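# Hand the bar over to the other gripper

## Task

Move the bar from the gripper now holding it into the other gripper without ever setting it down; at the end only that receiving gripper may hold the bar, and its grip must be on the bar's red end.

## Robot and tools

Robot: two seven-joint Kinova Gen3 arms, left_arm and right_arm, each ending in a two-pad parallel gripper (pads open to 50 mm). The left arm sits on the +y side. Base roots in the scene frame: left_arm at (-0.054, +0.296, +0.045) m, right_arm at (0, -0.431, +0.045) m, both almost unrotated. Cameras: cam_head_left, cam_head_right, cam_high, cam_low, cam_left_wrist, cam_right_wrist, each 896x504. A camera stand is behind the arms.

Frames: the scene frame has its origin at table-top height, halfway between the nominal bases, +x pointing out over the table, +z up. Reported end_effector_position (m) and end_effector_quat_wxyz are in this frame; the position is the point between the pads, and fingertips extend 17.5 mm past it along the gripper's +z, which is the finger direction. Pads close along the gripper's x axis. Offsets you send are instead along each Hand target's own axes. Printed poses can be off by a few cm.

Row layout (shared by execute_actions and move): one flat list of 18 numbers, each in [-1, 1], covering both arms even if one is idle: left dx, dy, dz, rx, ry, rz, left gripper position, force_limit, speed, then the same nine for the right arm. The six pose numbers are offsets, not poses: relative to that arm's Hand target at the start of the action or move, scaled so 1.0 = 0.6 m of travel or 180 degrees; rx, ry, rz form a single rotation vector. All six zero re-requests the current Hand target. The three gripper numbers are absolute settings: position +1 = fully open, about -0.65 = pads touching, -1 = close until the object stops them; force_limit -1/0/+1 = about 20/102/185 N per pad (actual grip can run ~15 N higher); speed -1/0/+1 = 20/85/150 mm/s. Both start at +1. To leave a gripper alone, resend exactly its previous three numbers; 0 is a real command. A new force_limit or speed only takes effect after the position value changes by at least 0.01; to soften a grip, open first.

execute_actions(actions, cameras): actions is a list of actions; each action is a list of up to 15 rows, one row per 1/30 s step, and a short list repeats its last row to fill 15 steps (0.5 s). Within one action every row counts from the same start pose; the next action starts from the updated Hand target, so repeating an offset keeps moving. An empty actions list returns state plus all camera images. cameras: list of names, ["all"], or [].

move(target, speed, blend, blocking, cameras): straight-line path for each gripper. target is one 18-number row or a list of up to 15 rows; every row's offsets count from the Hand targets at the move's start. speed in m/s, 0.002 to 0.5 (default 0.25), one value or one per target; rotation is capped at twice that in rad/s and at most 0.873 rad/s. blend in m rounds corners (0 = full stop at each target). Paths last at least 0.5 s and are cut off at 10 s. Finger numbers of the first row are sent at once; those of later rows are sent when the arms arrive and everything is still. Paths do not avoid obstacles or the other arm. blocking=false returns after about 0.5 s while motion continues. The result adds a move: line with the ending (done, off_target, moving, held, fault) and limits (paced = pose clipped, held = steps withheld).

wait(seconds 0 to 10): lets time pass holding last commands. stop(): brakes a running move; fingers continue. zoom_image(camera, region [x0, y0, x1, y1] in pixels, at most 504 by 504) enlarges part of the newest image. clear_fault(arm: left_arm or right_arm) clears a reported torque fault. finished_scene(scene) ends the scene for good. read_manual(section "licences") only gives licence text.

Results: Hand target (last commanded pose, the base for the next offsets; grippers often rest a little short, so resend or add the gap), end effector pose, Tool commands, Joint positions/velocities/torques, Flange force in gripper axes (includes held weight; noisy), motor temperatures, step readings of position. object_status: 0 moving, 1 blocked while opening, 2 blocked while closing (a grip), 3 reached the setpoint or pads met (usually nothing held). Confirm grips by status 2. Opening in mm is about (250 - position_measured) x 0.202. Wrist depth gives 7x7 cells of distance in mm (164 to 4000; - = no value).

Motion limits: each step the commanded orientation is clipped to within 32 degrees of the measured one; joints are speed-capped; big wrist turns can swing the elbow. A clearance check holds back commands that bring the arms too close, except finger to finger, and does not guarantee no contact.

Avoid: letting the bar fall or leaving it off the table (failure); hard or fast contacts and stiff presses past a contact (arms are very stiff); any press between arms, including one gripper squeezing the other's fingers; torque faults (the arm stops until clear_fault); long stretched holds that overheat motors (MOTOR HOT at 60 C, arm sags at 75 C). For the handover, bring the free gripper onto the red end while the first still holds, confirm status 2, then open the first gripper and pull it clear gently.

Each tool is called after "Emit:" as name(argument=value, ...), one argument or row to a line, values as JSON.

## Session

Emit:
execute_actions(
  actions=[],
)

Scene clock: 0.00 s.
left_arm: end_effector_position=(+0.3956, +0.2809, +0.2250) position_measured=3 object_status=3 end_effector_quat_wxyz=(+0.000, +0.719, +0.695, +0.000) | right_arm: end_effector_position=(+0.4504, -0.0439, +0.2104) position_measured=107 object_status=3 end_effector_quat_wxyz=(-0.032, +0.513, +0.856, +0.056)
Joint positions: left_arm=[-0.055 0.432 0 1.657 0 1.053 1.516] | right_arm=[-0.577 0.71 -0.204 1.226 0.043 1.126 1.303]
Joint velocities: within noise
Joint torques (N m): no reading
Motor temperatures (°C): left_arm=[35 32 30 33 38 43 49] | right_arm=[34 34 27 30 39 39 45]
Flange force (N): no reading
Wrist depth (mm): cam_left_wrist=[393 391 390 389 388 387 384 / 394 392 391 389 387 386 385 / 393 393 390 390 387 386 385 / 394 393 391 391 388 388 386 / 394 394 392 392 389 387 386 / 395 394 392 390 391 388 387 / 395 394 393 391 389 388 388] | cam_right_wrist=[352 357 - - - 375 380 / 354 358 - - - 376 381 / 355 360 - - - 378 381 / 357 360 - - - 379 384 / 357 361 - - - 380 385 / 359 363 - - - 381 385 / 360 364 - - - 383 388]
Hand target: left_arm +0.3956, +0.2809, +0.2250; +0.000, +0.719, +0.695, +0.000 | right_arm +0.4504, -0.0439, +0.2104; -0.032, +0.513, +0.856, +0.056
Tool commands: left_gripper/position=+1.0 left_gripper/force_limit=+1.0 left_gripper/speed=+1.0 right_gripper/position=+0.137255 right_gripper/force_limit=+1.0 right_gripper/speed=+1.0

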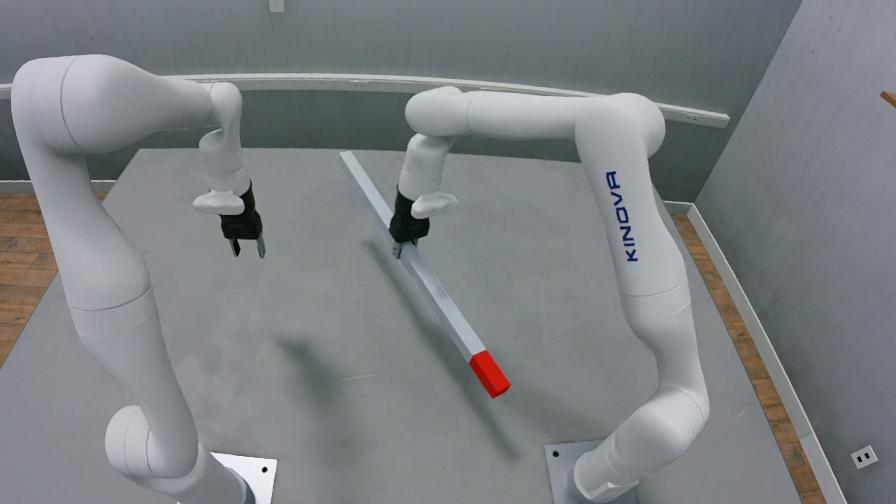

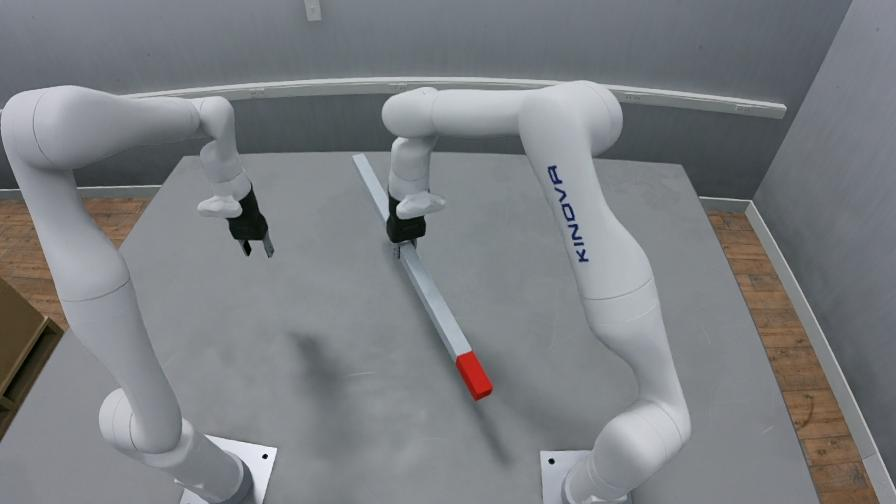

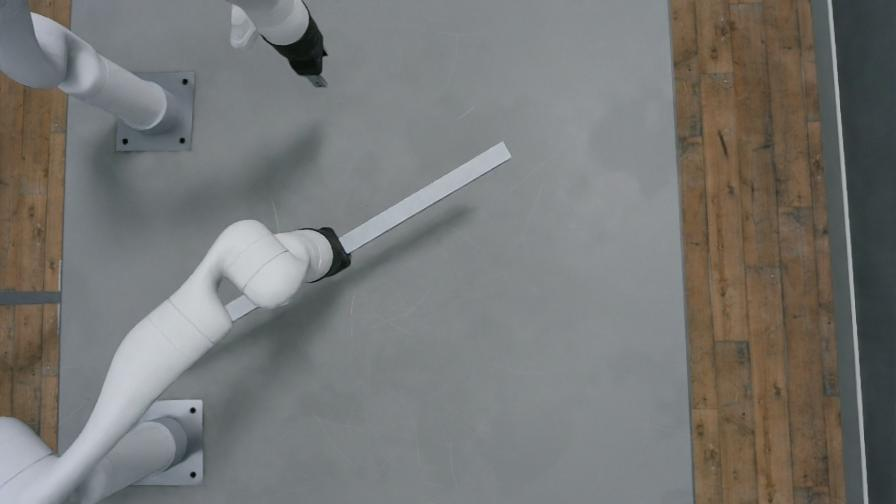

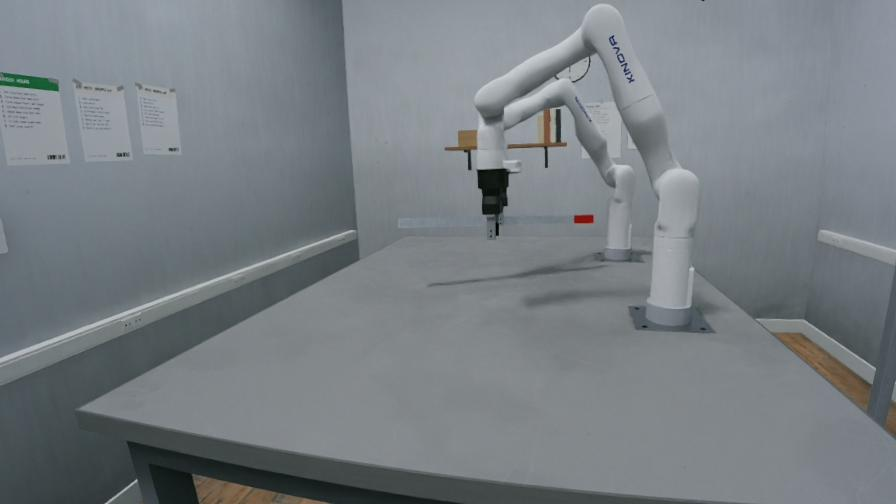

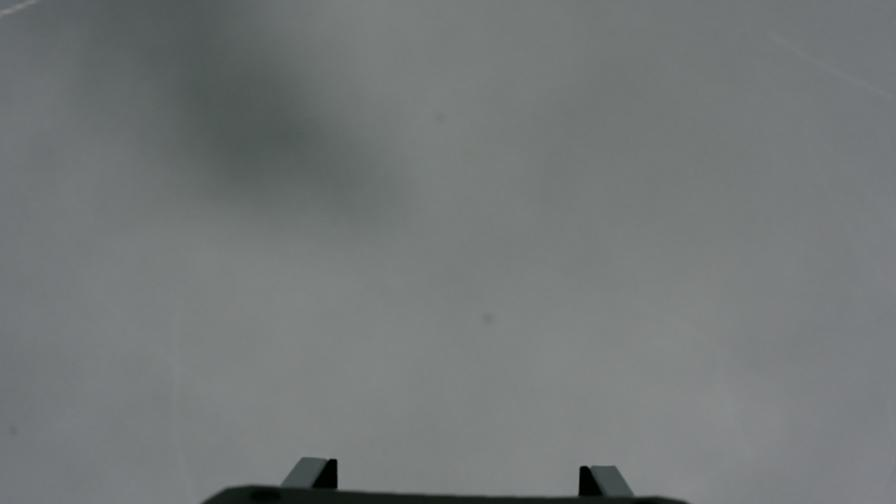

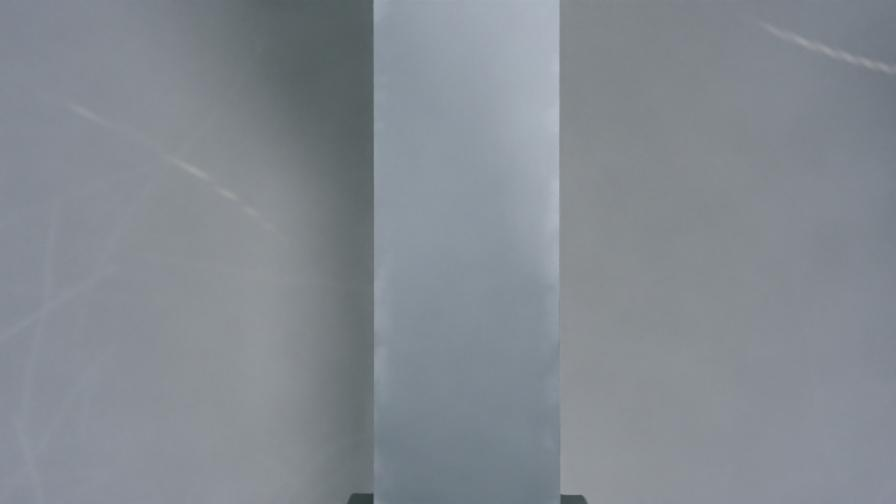

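Emit:
move(
  target=[-0.107, -0.0842, -0.325, 0, 0, 0.4058, 1, 1, 1, -0.0433, -0.0228, -0.1408, -0.0139, -0.0387, 0.5725, 0.137255, 1, 1],
  speed=0.45,
  cameras=["all"],
)

Scene clock: 66.77 s.
left_arm: end_effector_position=(+0.3429, +0.2185, +0.4200) position_measured=3 object_status=3 end_effector_quat_wxyz=(+0.000, +0.991, +0.131, +0.000) | right_arm: end_effector_position=(+0.4502, -0.0839, +0.2904) position_measured=107 object_status=3 end_effector_quat_wxyz=(-0.009, +0.991, +0.130, -0.001)
Joint positions: left_arm=[-0.106 0.217 0.271 1.33 -0.058 1.602 0.453] | right_arm=[-0.799 0.659 0.255 1.067 -0.174 1.428 -0.326]
Joint torques (N m): left_arm=[1.88 -15.62 -0.02 -10.67 -0.11 -0.32 -0.04] | right_arm=[-1.52 -31.25 3.42 -13.91 -0.32 -0.26 0.55]
Motor temperatures (°C): left_arm=[35 34 30 33 38 43 49] | right_arm=[34 39 27 30 39 39 45]
Flange force (N): left_arm=[1.8 -2.3 2.8] | right_arm=[4.5 0.1 13.8]
Wrist depth (mm): cam_left_wrist=[589 586 583 584 579 581 575 / 588 589 585 584 582 578 577 / 592 592 587 581 582 580 576 / 589 587 586 582 581 580 577 / 592 587 587 276 580 582 578 / 593 588 591 277 583 581 579 / 593 592 587 278 585 581 579] | cam_right_wrist=[461 459 - - - 452 449 / 460 459 - - - 450 449 / 461 458 - - - 450 448 / 459 458 - - - 449 446 / 458 457 - - - 448 447 / 457 455 - - - 448 445 / 454 454 - - - 446 445]
Hand target: left_arm +0.3429, +0.2185, +0.4200; +0.000, +0.991, +0.130, +0.000 | right_arm +0.4503, -0.0840, +0.2904; -0.009, +0.991, +0.130, -0.001
Off the commanded pose: left_arm 0.000 m, 0 deg | right_arm 0.000 m, 0 deg.
move: done

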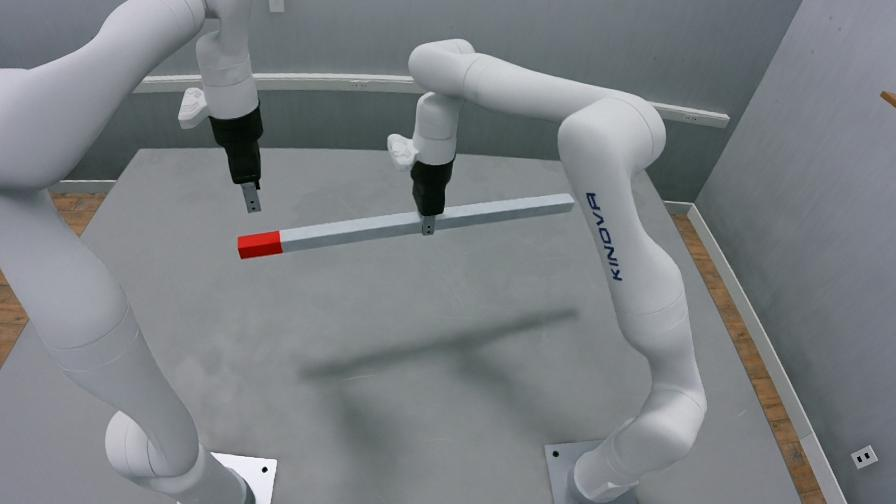

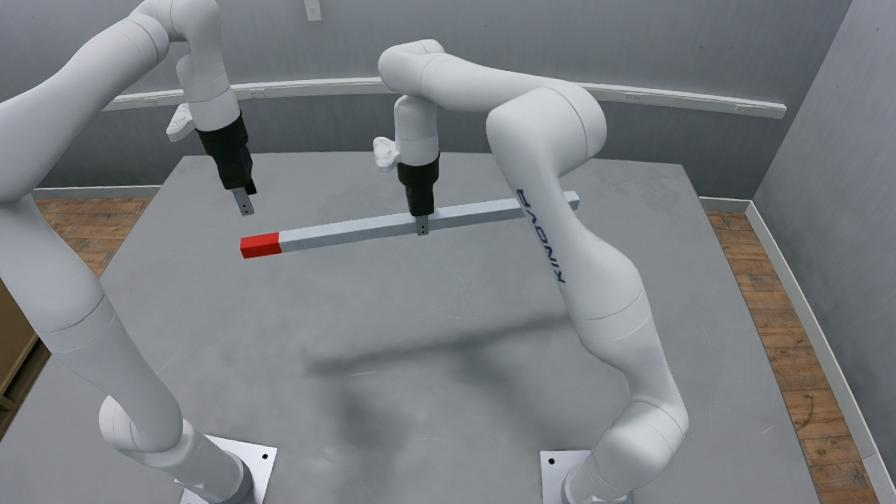

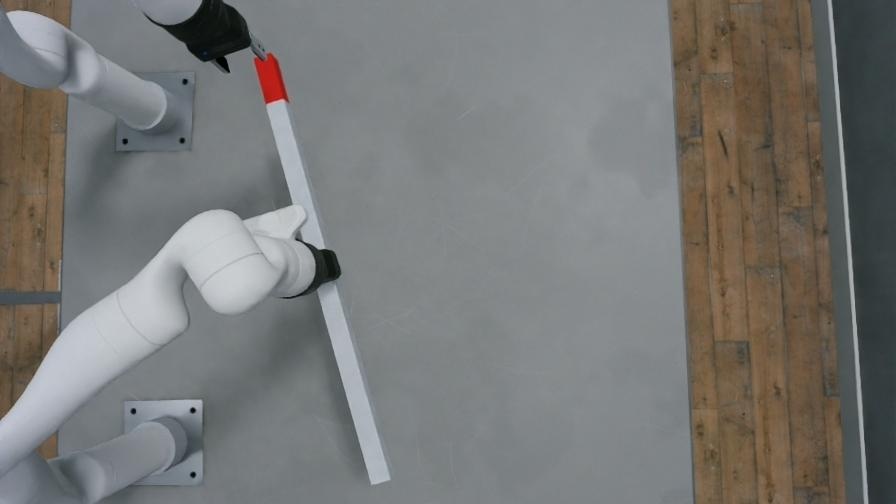

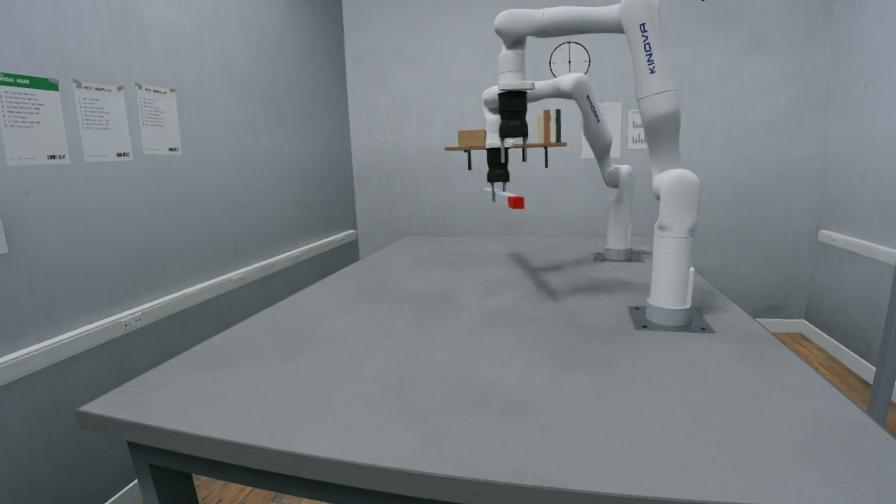

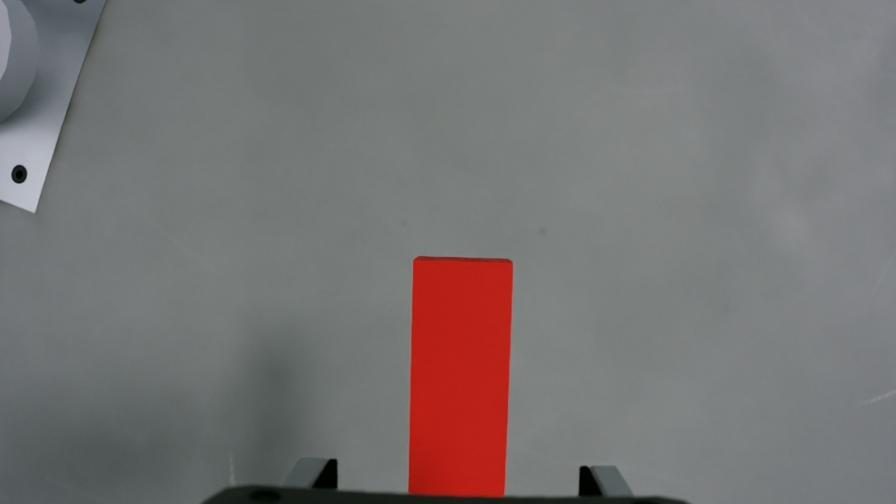

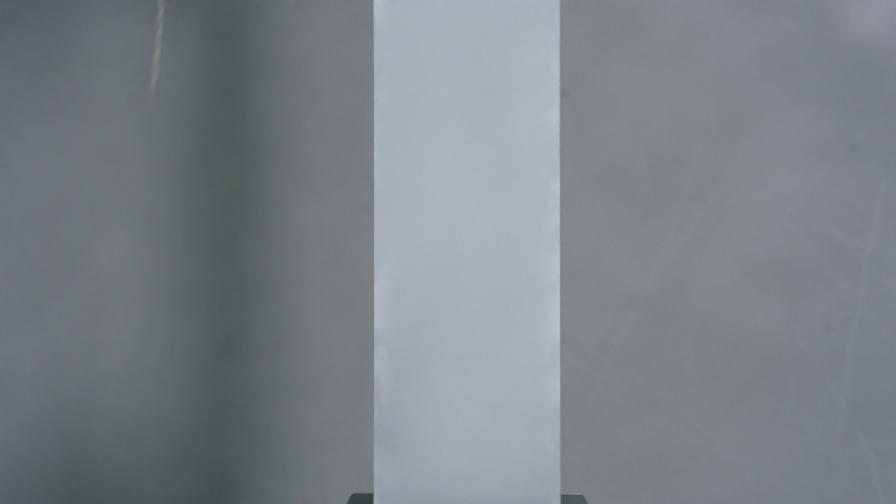

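Emit:
move(
  target=[
    [-0.0930, 0.1347, -0.3767, -0.2144, 0, 0, 1, 1, 1, -0.0374, 0.0357, 0.0063, 0.1111, 0, 0, 0.137255, 1, 1],
    [-0.0930, 0.1347, -0.3767, -0.2144, 0, 0, 1, 1, 1, -0.0934, 0.0892, 0.0158, 0.2778, 0, 0, 0.137255, 1, 1],
  ],
  speed=0.35,
  blend=[0.04, 0],
  cameras=["all"],
)

Scene clock: 182.00 s.
left_arm: end_effector_position=(+0.3099, +0.1260, +0.6460) position_measured=3 object_status=3 end_effector_quat_wxyz=(+0.328, +0.936, +0.123, +0.043) | right_arm: end_effector_position=(+0.4098, -0.1499, +0.2800) position_measured=107 object_status=3 end_effector_quat_wxyz=(-0.427, +0.895, +0.117, -0.056)
Joint positions: left_arm=[-0.376 0.088 0.204 0.966 0.695 1.903 0.42] | right_arm=[-0.081 0.577 -0.037 1.658 -0.925 1.25 0.602]
Joint torques (N m): left_arm=[1.89 -11.71 -0.29 -9.83 1.82 -1.19 -0.03] | right_arm=[-1.31 -25.58 -2.65 -10.22 -5.36 4.01 0.51]
Flange force (N): left_arm=[1.0 -4.8 0.4] | right_arm=[1.3 12.2 8.2]
Wrist depth (mm): cam_left_wrist=[801 808 798 804 787 786 773 / 859 845 849 844 839 833 829 / 903 913 902 906 892 888 874 / 903 981 969 946 950 950 934 / 1020 1043 1026 372 1008 1025 1011 / 1133 1135 1130 269 1100 1100 1096 / 1244 1221 1219 602 1206 1188 1182] | cam_right_wrist=[655 982 - 975 - 961 960 / 693 862 - 848 - 840 833 / 718 760 - 754 - 748 744 / 702 684 - - - 689 683 / 638 635 - - - 626 608 / 581 579 - - - 559 569 / 536 534 - - - 527 525]
Hand target: left_arm +0.3099, +0.1260, +0.6460; +0.328, +0.936, +0.123, +0.043 | right_arm +0.4099, -0.1499, +0.2799; -0.427, +0.895, +0.117, -0.056
Off the commanded pose: left_arm 0.000 m, 0 deg | right_arm 0.000 m, 0 deg.
move: done

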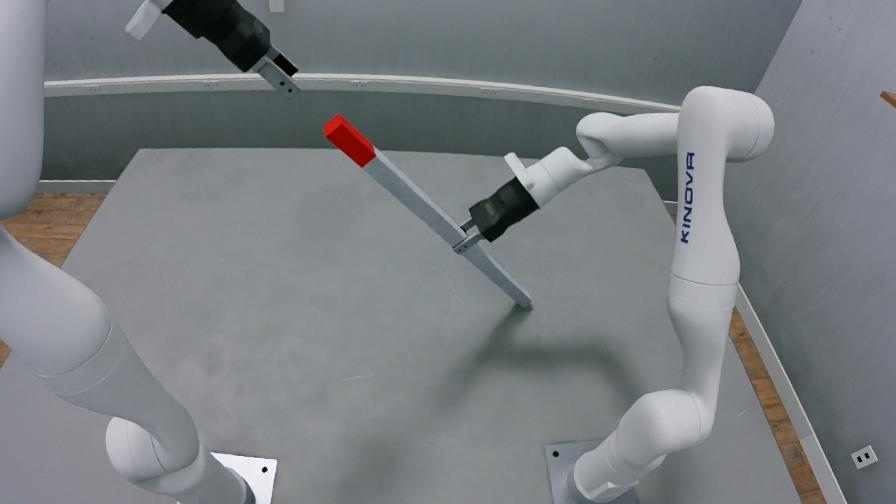

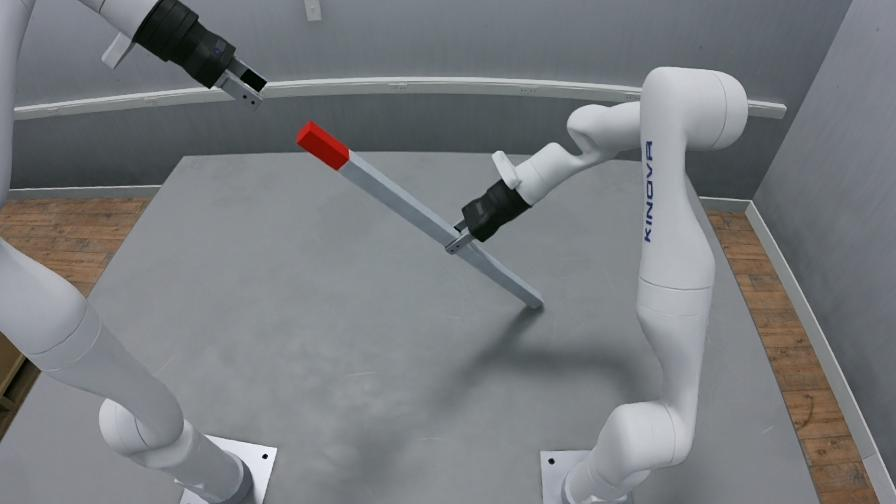

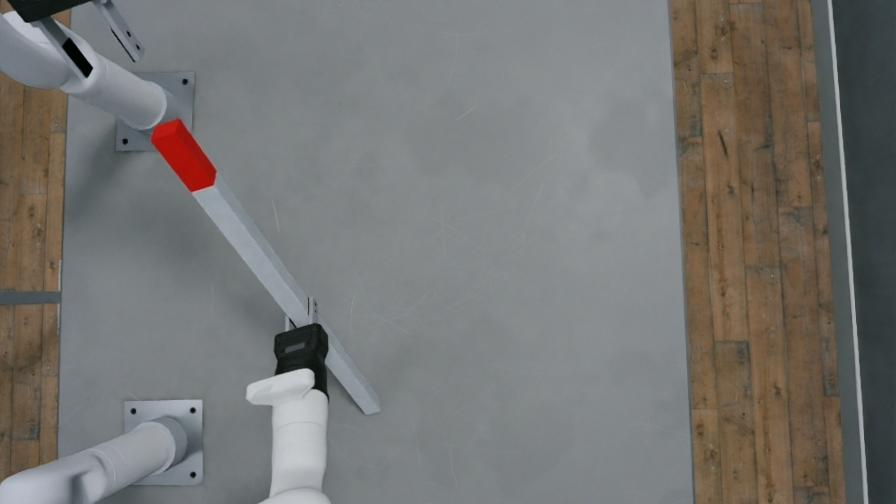

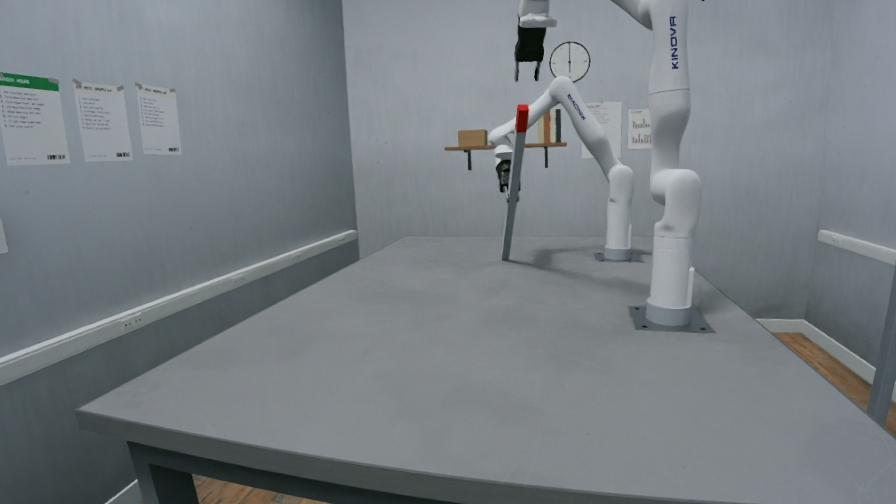

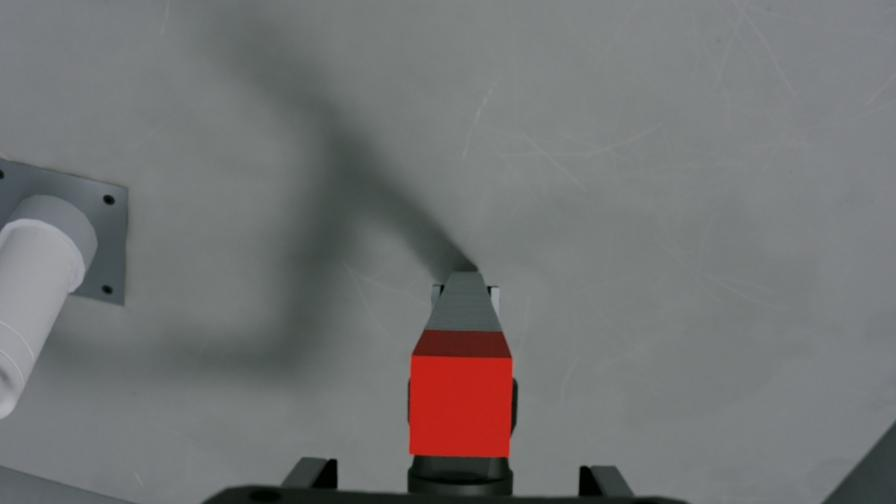

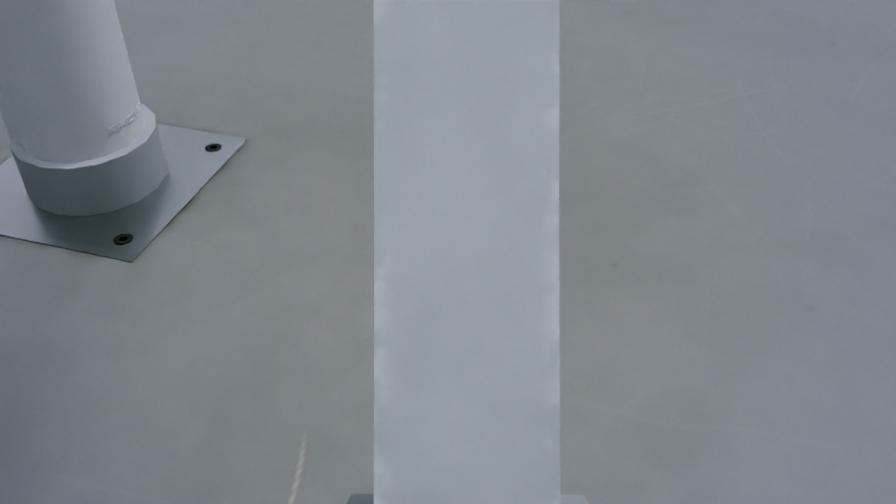

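Emit:
move(
  target=[
    [0.0005, -0.0105, 0.2207, 0, 0, 0, 1, 1, 1, 0, 0, 0, 0, 0, 0, 0.137255, 1, 1],
    [0.0005, -0.0105, 0.2207, 0, 0, 0, -1, 1, -0.5, 0, 0, 0, 0, 0, 0, 0.137255, 1, 1],
  ],
  speed=0.16,
  cameras=["cam_left_wrist", "cam_head_right", "cam_head_left"],
)

Emit:
wait(
  seconds=0.1,
  cameras=[],
)

Scene clock: 201.03 s.
left_arm: end_effector_position=(+0.3303, +0.0510, +0.5385) position_measured=106 object_status=2 end_effector_quat_wxyz=(+0.328, +0.936, +0.123, +0.043) | right_arm: end_effector_position=(+0.4099, -0.1500, +0.2799) position_measured=107 object_status=3 end_effector_quat_wxyz=(-0.427, +0.895, +0.117, -0.056)
Joint positions: left_arm=[-0.241 0.049 0.292 1.374 0.616 1.48 0.364] | right_arm=[-0.081 0.577 -0.037 1.658 -0.925 1.25 0.602]
Joint torques (N m): left_arm=[1.4 -11.84 -0.85 -11.63 1.87 -1.67 0.07] | right_arm=[-1.86 -25.74 -2.88 -9.93 -5.14 4.32 0.73]
Flange force (N): left_arm=[0.9 -3.6 0.4] | right_arm=[2.5 12.5 8.0]
Wrist depth (mm): cam_left_wrist=[687 688 685 690 680 666 665 / 733 732 725 724 716 714 708 / 784 776 768 764 768 759 752 / 823 831 822 813 812 812 804 / 895 883 891 435 862 868 857 / 982 971 950 233 929 938 934 / 1066 1036 - 181 182 1006 1009] | cam_right_wrist=[656 987 - 979 - 962 957 / 693 861 - 857 - 837 838 / 710 760 - - - 749 748 / 702 685 - - - 689 689 / 636 633 - - - 624 608 / 582 579 - - - 560 569 / 534 536 - - - 526 523]
Hand target: left_arm +0.3303, +0.0510, +0.5385; +0.328, +0.936, +0.123, +0.043 | right_arm +0.4099, -0.1500, +0.2799; -0.427, +0.895, +0.117, -0.056
Off the commanded pose: left_arm 0.000 m, 0 deg | right_arm 0.000 m, 0 deg.
move: done
Images, in order (width x height): cam_head_left 896x504, cam_head_right 896x504, cam_left_wrist 896x504.

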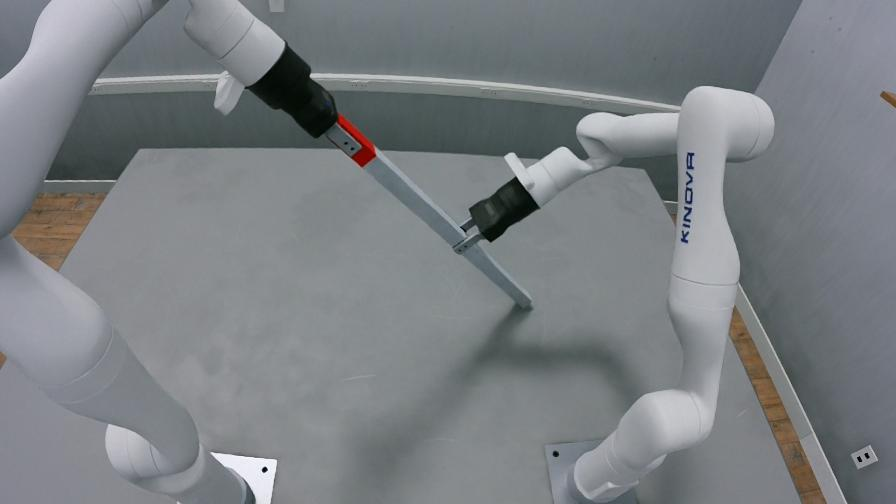

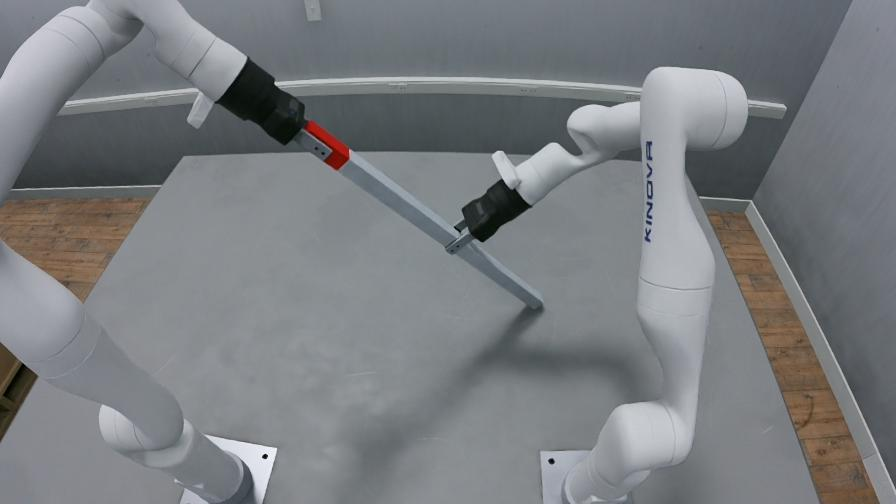

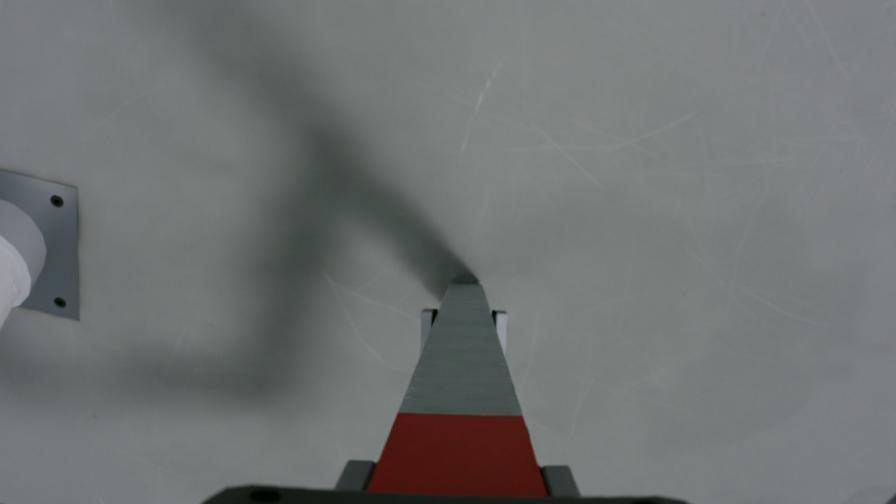

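Scene clock: 201.13 s.
left_arm: end_effector_position=(+0.3303, +0.0510, +0.5385) position_measured=106 object_status=2 end_effector_quat_wxyz=(+0.328, +0.936, +0.123, +0.043) | right_arm: end_effector_position=(+0.4099, -0.1500, +0.2799) position_measured=107 object_status=3 end_effector_quat_wxyz=(-0.427, +0.895, +0.117, -0.056)
Joint positions: left_arm=[-0.241 0.049 0.292 1.374 0.616 1.48 0.364] | right_arm=[-0.081 0.577 -0.037 1.658 -0.925 1.25 0.602]
Joint torques (N m): left_arm=[1.38 -11.78 -0.82 -11.61 1.85 -1.66 0.07] | right_arm=[-1.96 -25.74 -3.03 -9.95 -5.07 4.32 0.72]
Flange force (N): left_arm=[0.9 -3.6 0.3] | right_arm=[2.3 12.7 7.9]
Wrist depth (mm): cam_left_wrist=[684 691 689 690 678 665 665 / 733 730 728 723 718 711 707 / 785 778 775 770 759 760 750 / 828 834 828 814 818 814 796 / 891 879 889 436 861 867 860 / 976 976 939 233 922 930 922 / 1063 1034 - 181 182 1003 1003] | cam_right_wrist=[653 991 - 972 - 967 958 / 692 857 - 850 - 840 835 / 714 760 - - - 748 744 / 702 686 - - - 689 686 / 636 634 - - - 626 609 / 581 579 - - - 560 568 / 535 534 - - - 526 525]
Hand target: left_arm +0.3303, +0.0510, +0.5385; +0.328, +0.936, +0.123, +0.043 | right_arm +0.4099, -0.1500, +0.2799; -0.427, +0.895, +0.117, -0.056
Tool commands: left_gripper/position=-1.0 left_gripper/force_limit=+1.0 left_gripper/speed=-0.5 right_gripper/position=+0.137255 right_gripper/force_limit=+1.0 right_gripper/speed=+1.0
Off the commanded pose: left_arm 0.000 m, 0 deg | right_arm 0.000 m, 0 deg.
wait: 0.10 s; no rest
No camera images: "cameras" was empty.

Emit:
move(
  target=[
    [0, 0.0520, -0.0651, 0, 0, 0, -1, 1, -0.5, 0, -0.0648, -0.0525, 0, 0, 0, 0.137255, 1, 1],
    [0, 0.0520, -0.0651, 0, 0, 0, -1, 1, -0.5, 0, -0.0648, -0.0525, 0, 0, 0, 1, 1, -0.5],
    [0, 0.0520, -0.0651, 0, 0, 0, -1, 1, -0.5, 0, -0.0648, -0.2025, 0, 0, 0, 1, 1, -0.5],
  ],
  speed=[0.06, 0.1, 0.2],
  cameras=["cam_left_wrist", "cam_head_right", "cam_low", "cam_high"],
)

Scene clock: 227.30 s.
left_arm: end_effector_position=(+0.3303, +0.0510, +0.5886) position_measured=106 object_status=2 end_effector_quat_wxyz=(+0.328, +0.936, +0.123, +0.043) | right_arm: end_effector_position=(+0.4278, -0.2176, +0.3866) position_measured=3 object_status=3 end_effector_quat_wxyz=(-0.427, +0.895, +0.117, -0.056)
Joint positions: left_arm=[-0.234 0.079 0.302 1.178 0.6 1.608 0.47] | right_arm=[0.027 0.492 0.014 1.422 -0.849 1.567 0.444]
Joint torques (N m): left_arm=[1.86 -17.83 0.36 -17.68 7.48 -3.98 0.01] | right_arm=[-1.44 -18.26 0.31 -8.05 -2.36 1.03 0.57]
Flange force (N): left_arm=[2.8 -12.7 12.6] | right_arm=[1.1 -0.6 -2.7]
Wrist depth (mm): cam_left_wrist=[741 732 736 746 734 717 712 / 789 787 786 783 776 766 766 / 834 837 831 815 820 814 808 / 872 882 890 481 867 871 856 / 960 965 947 268 930 930 926 / 1054 1051 1015 206 975 1003 997 / 1143 1126 - 175 - 1085 1083] | cam_right_wrist=[725 1188 1232 272 1210 1163 1199 / 768 1041 1076 275 1056 1052 1056 / 929 947 971 278 936 964 954 / 858 853 874 281 862 861 852 / 796 789 790 284 782 782 775 / 723 725 721 287 714 712 711 / 679 676 663 290 671 670 666]
Hand target: left_arm +0.3303, +0.0510, +0.5885; +0.328, +0.936, +0.123, +0.043 | right_arm +0.4279, -0.2176, +0.3866; -0.427, +0.895, +0.117, -0.056
Off the commanded pose: left_arm 0.000 m, 0 deg | right_arm 0.000 m, 0 deg.
move: done
Images, in order (width x height): cam_head_right 896x504, cam_high 896x504, cam_low 896x504, cam_left_wrist 896x504.

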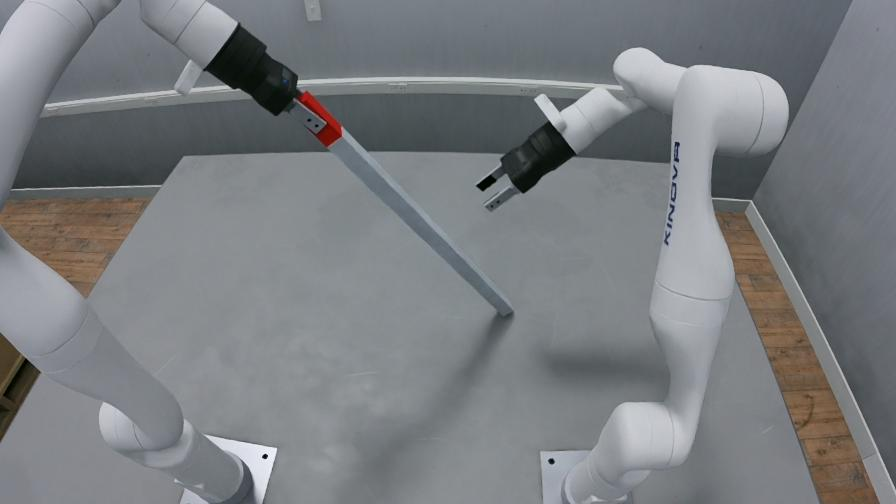

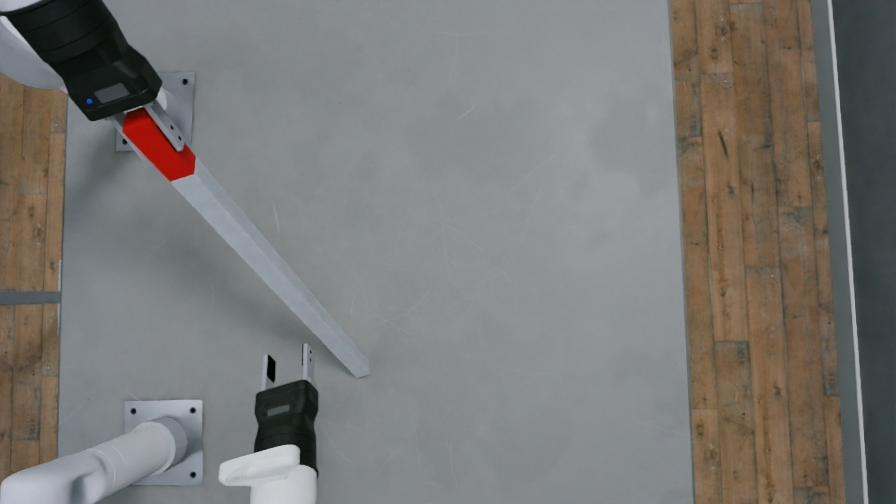

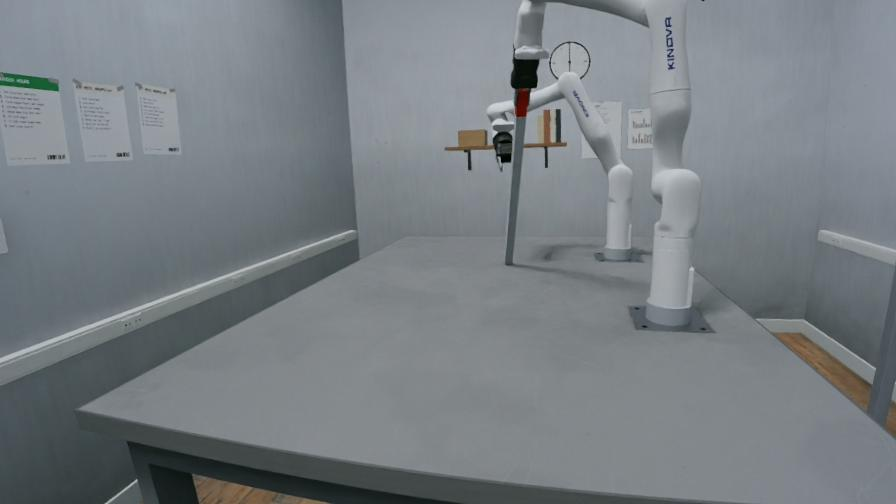

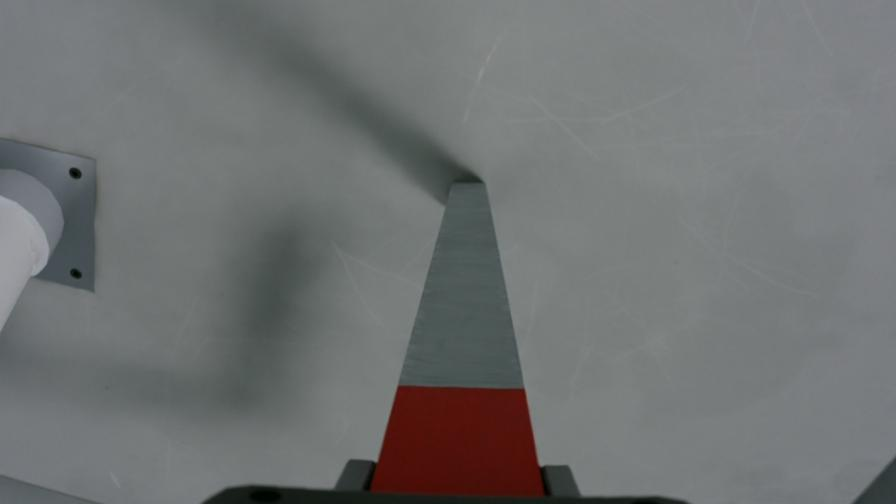

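Emit:
wait(
  seconds=0.1,
  cameras=["cam_left_wrist", "cam_low"],
)

Scene clock: 230.43 s.
left_arm: end_effector_position=(+0.3303, +0.0510, +0.5885) position_measured=106 object_status=2 end_effector_quat_wxyz=(+0.328, +0.936, +0.123, +0.043) | right_arm: end_effector_position=(+0.4279, -0.2176, +0.3866) position_measured=3 object_status=3 end_effector_quat_wxyz=(-0.427, +0.895, +0.117, -0.056)
Joint positions: left_arm=[-0.234 0.079 0.302 1.178 0.6 1.608 0.47] | right_arm=[0.027 0.492 0.014 1.421 -0.849 1.567 0.444]
Joint torques (N m): left_arm=[1.83 -17.87 0.37 -17.7 7.4 -4.01 0.03] | right_arm=[-1.51 -18.26 0.28 -7.96 -2.34 1 0.57]
Flange force (N): left_arm=[2.8 -12.9 12.6] | right_arm=[1.4 -0.6 -3.1]
Wrist depth (mm): cam_left_wrist=[743 729 739 741 728 717 709 / 791 785 783 781 775 764 764 / 829 836 831 818 818 817 813 / 871 889 894 480 870 870 858 / 957 961 946 267 927 933 927 / 1054 1038 1023 205 975 1011 994 / 1141 1116 - 175 - 1080 1083] | cam_right_wrist=[723 1180 1230 272 1214 1174 1203 / 769 1034 1071 275 1057 1051 1054 / 927 944 975 278 935 960 960 / 858 850 874 281 867 861 858 / 791 787 786 283 782 779 781 / 728 721 722 286 718 713 709 / 682 679 664 289 672 668 669]
Hand target: left_arm +0.3303, +0.0510, +0.5885; +0.328, +0.936, +0.123, +0.043 | right_arm +0.4279, -0.2176, +0.3866; -0.427, +0.895, +0.117, -0.056
Tool commands: left_gripper/position=-1.0 left_gripper/force_limit=+1.0 left_gripper/speed=-0.5 right_gripper/position=+1.0 right_gripper/force_limit=+1.0 right_gripper/speed=-0.5
Off the commanded pose: left_arm 0.000 m, 0 deg | right_arm 0.000 m, 0 deg.
wait: 0.10 s; at rest from the start
Images, in order (width x height): cam_low 896x504, cam_left_wrist 896x504.

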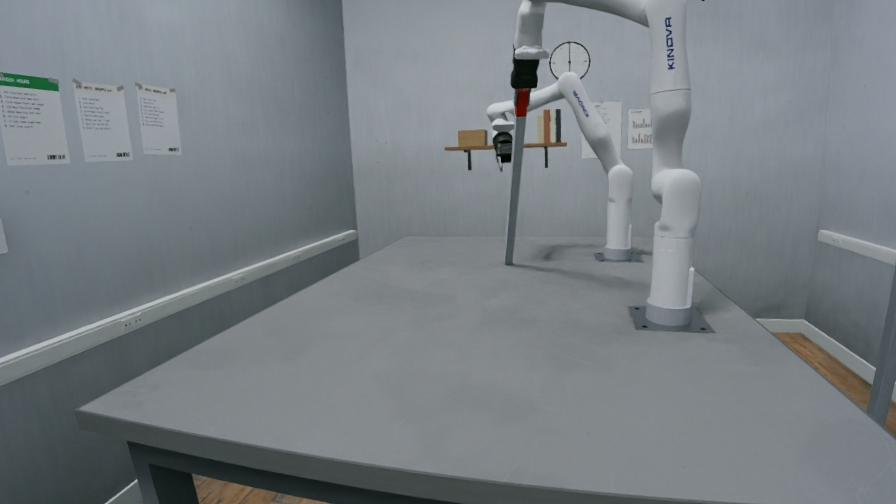

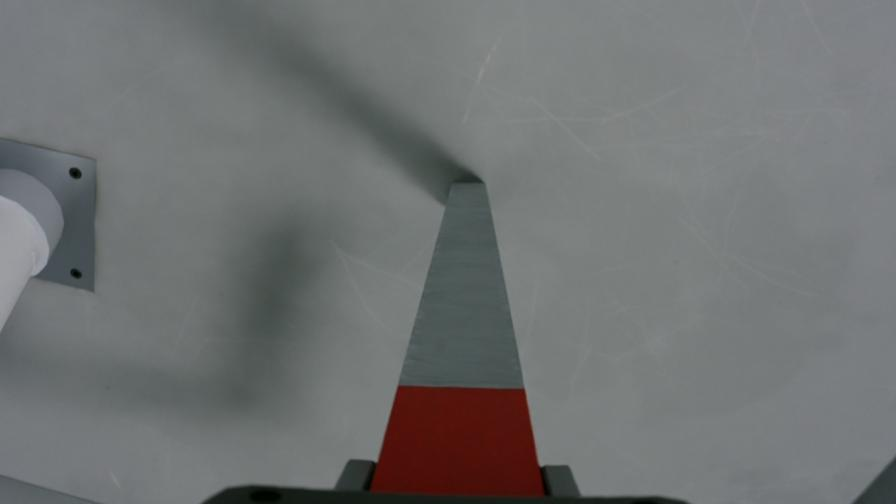

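Emit:
finished_scene(
  scene=2,
)

The scene is finished: the task was done.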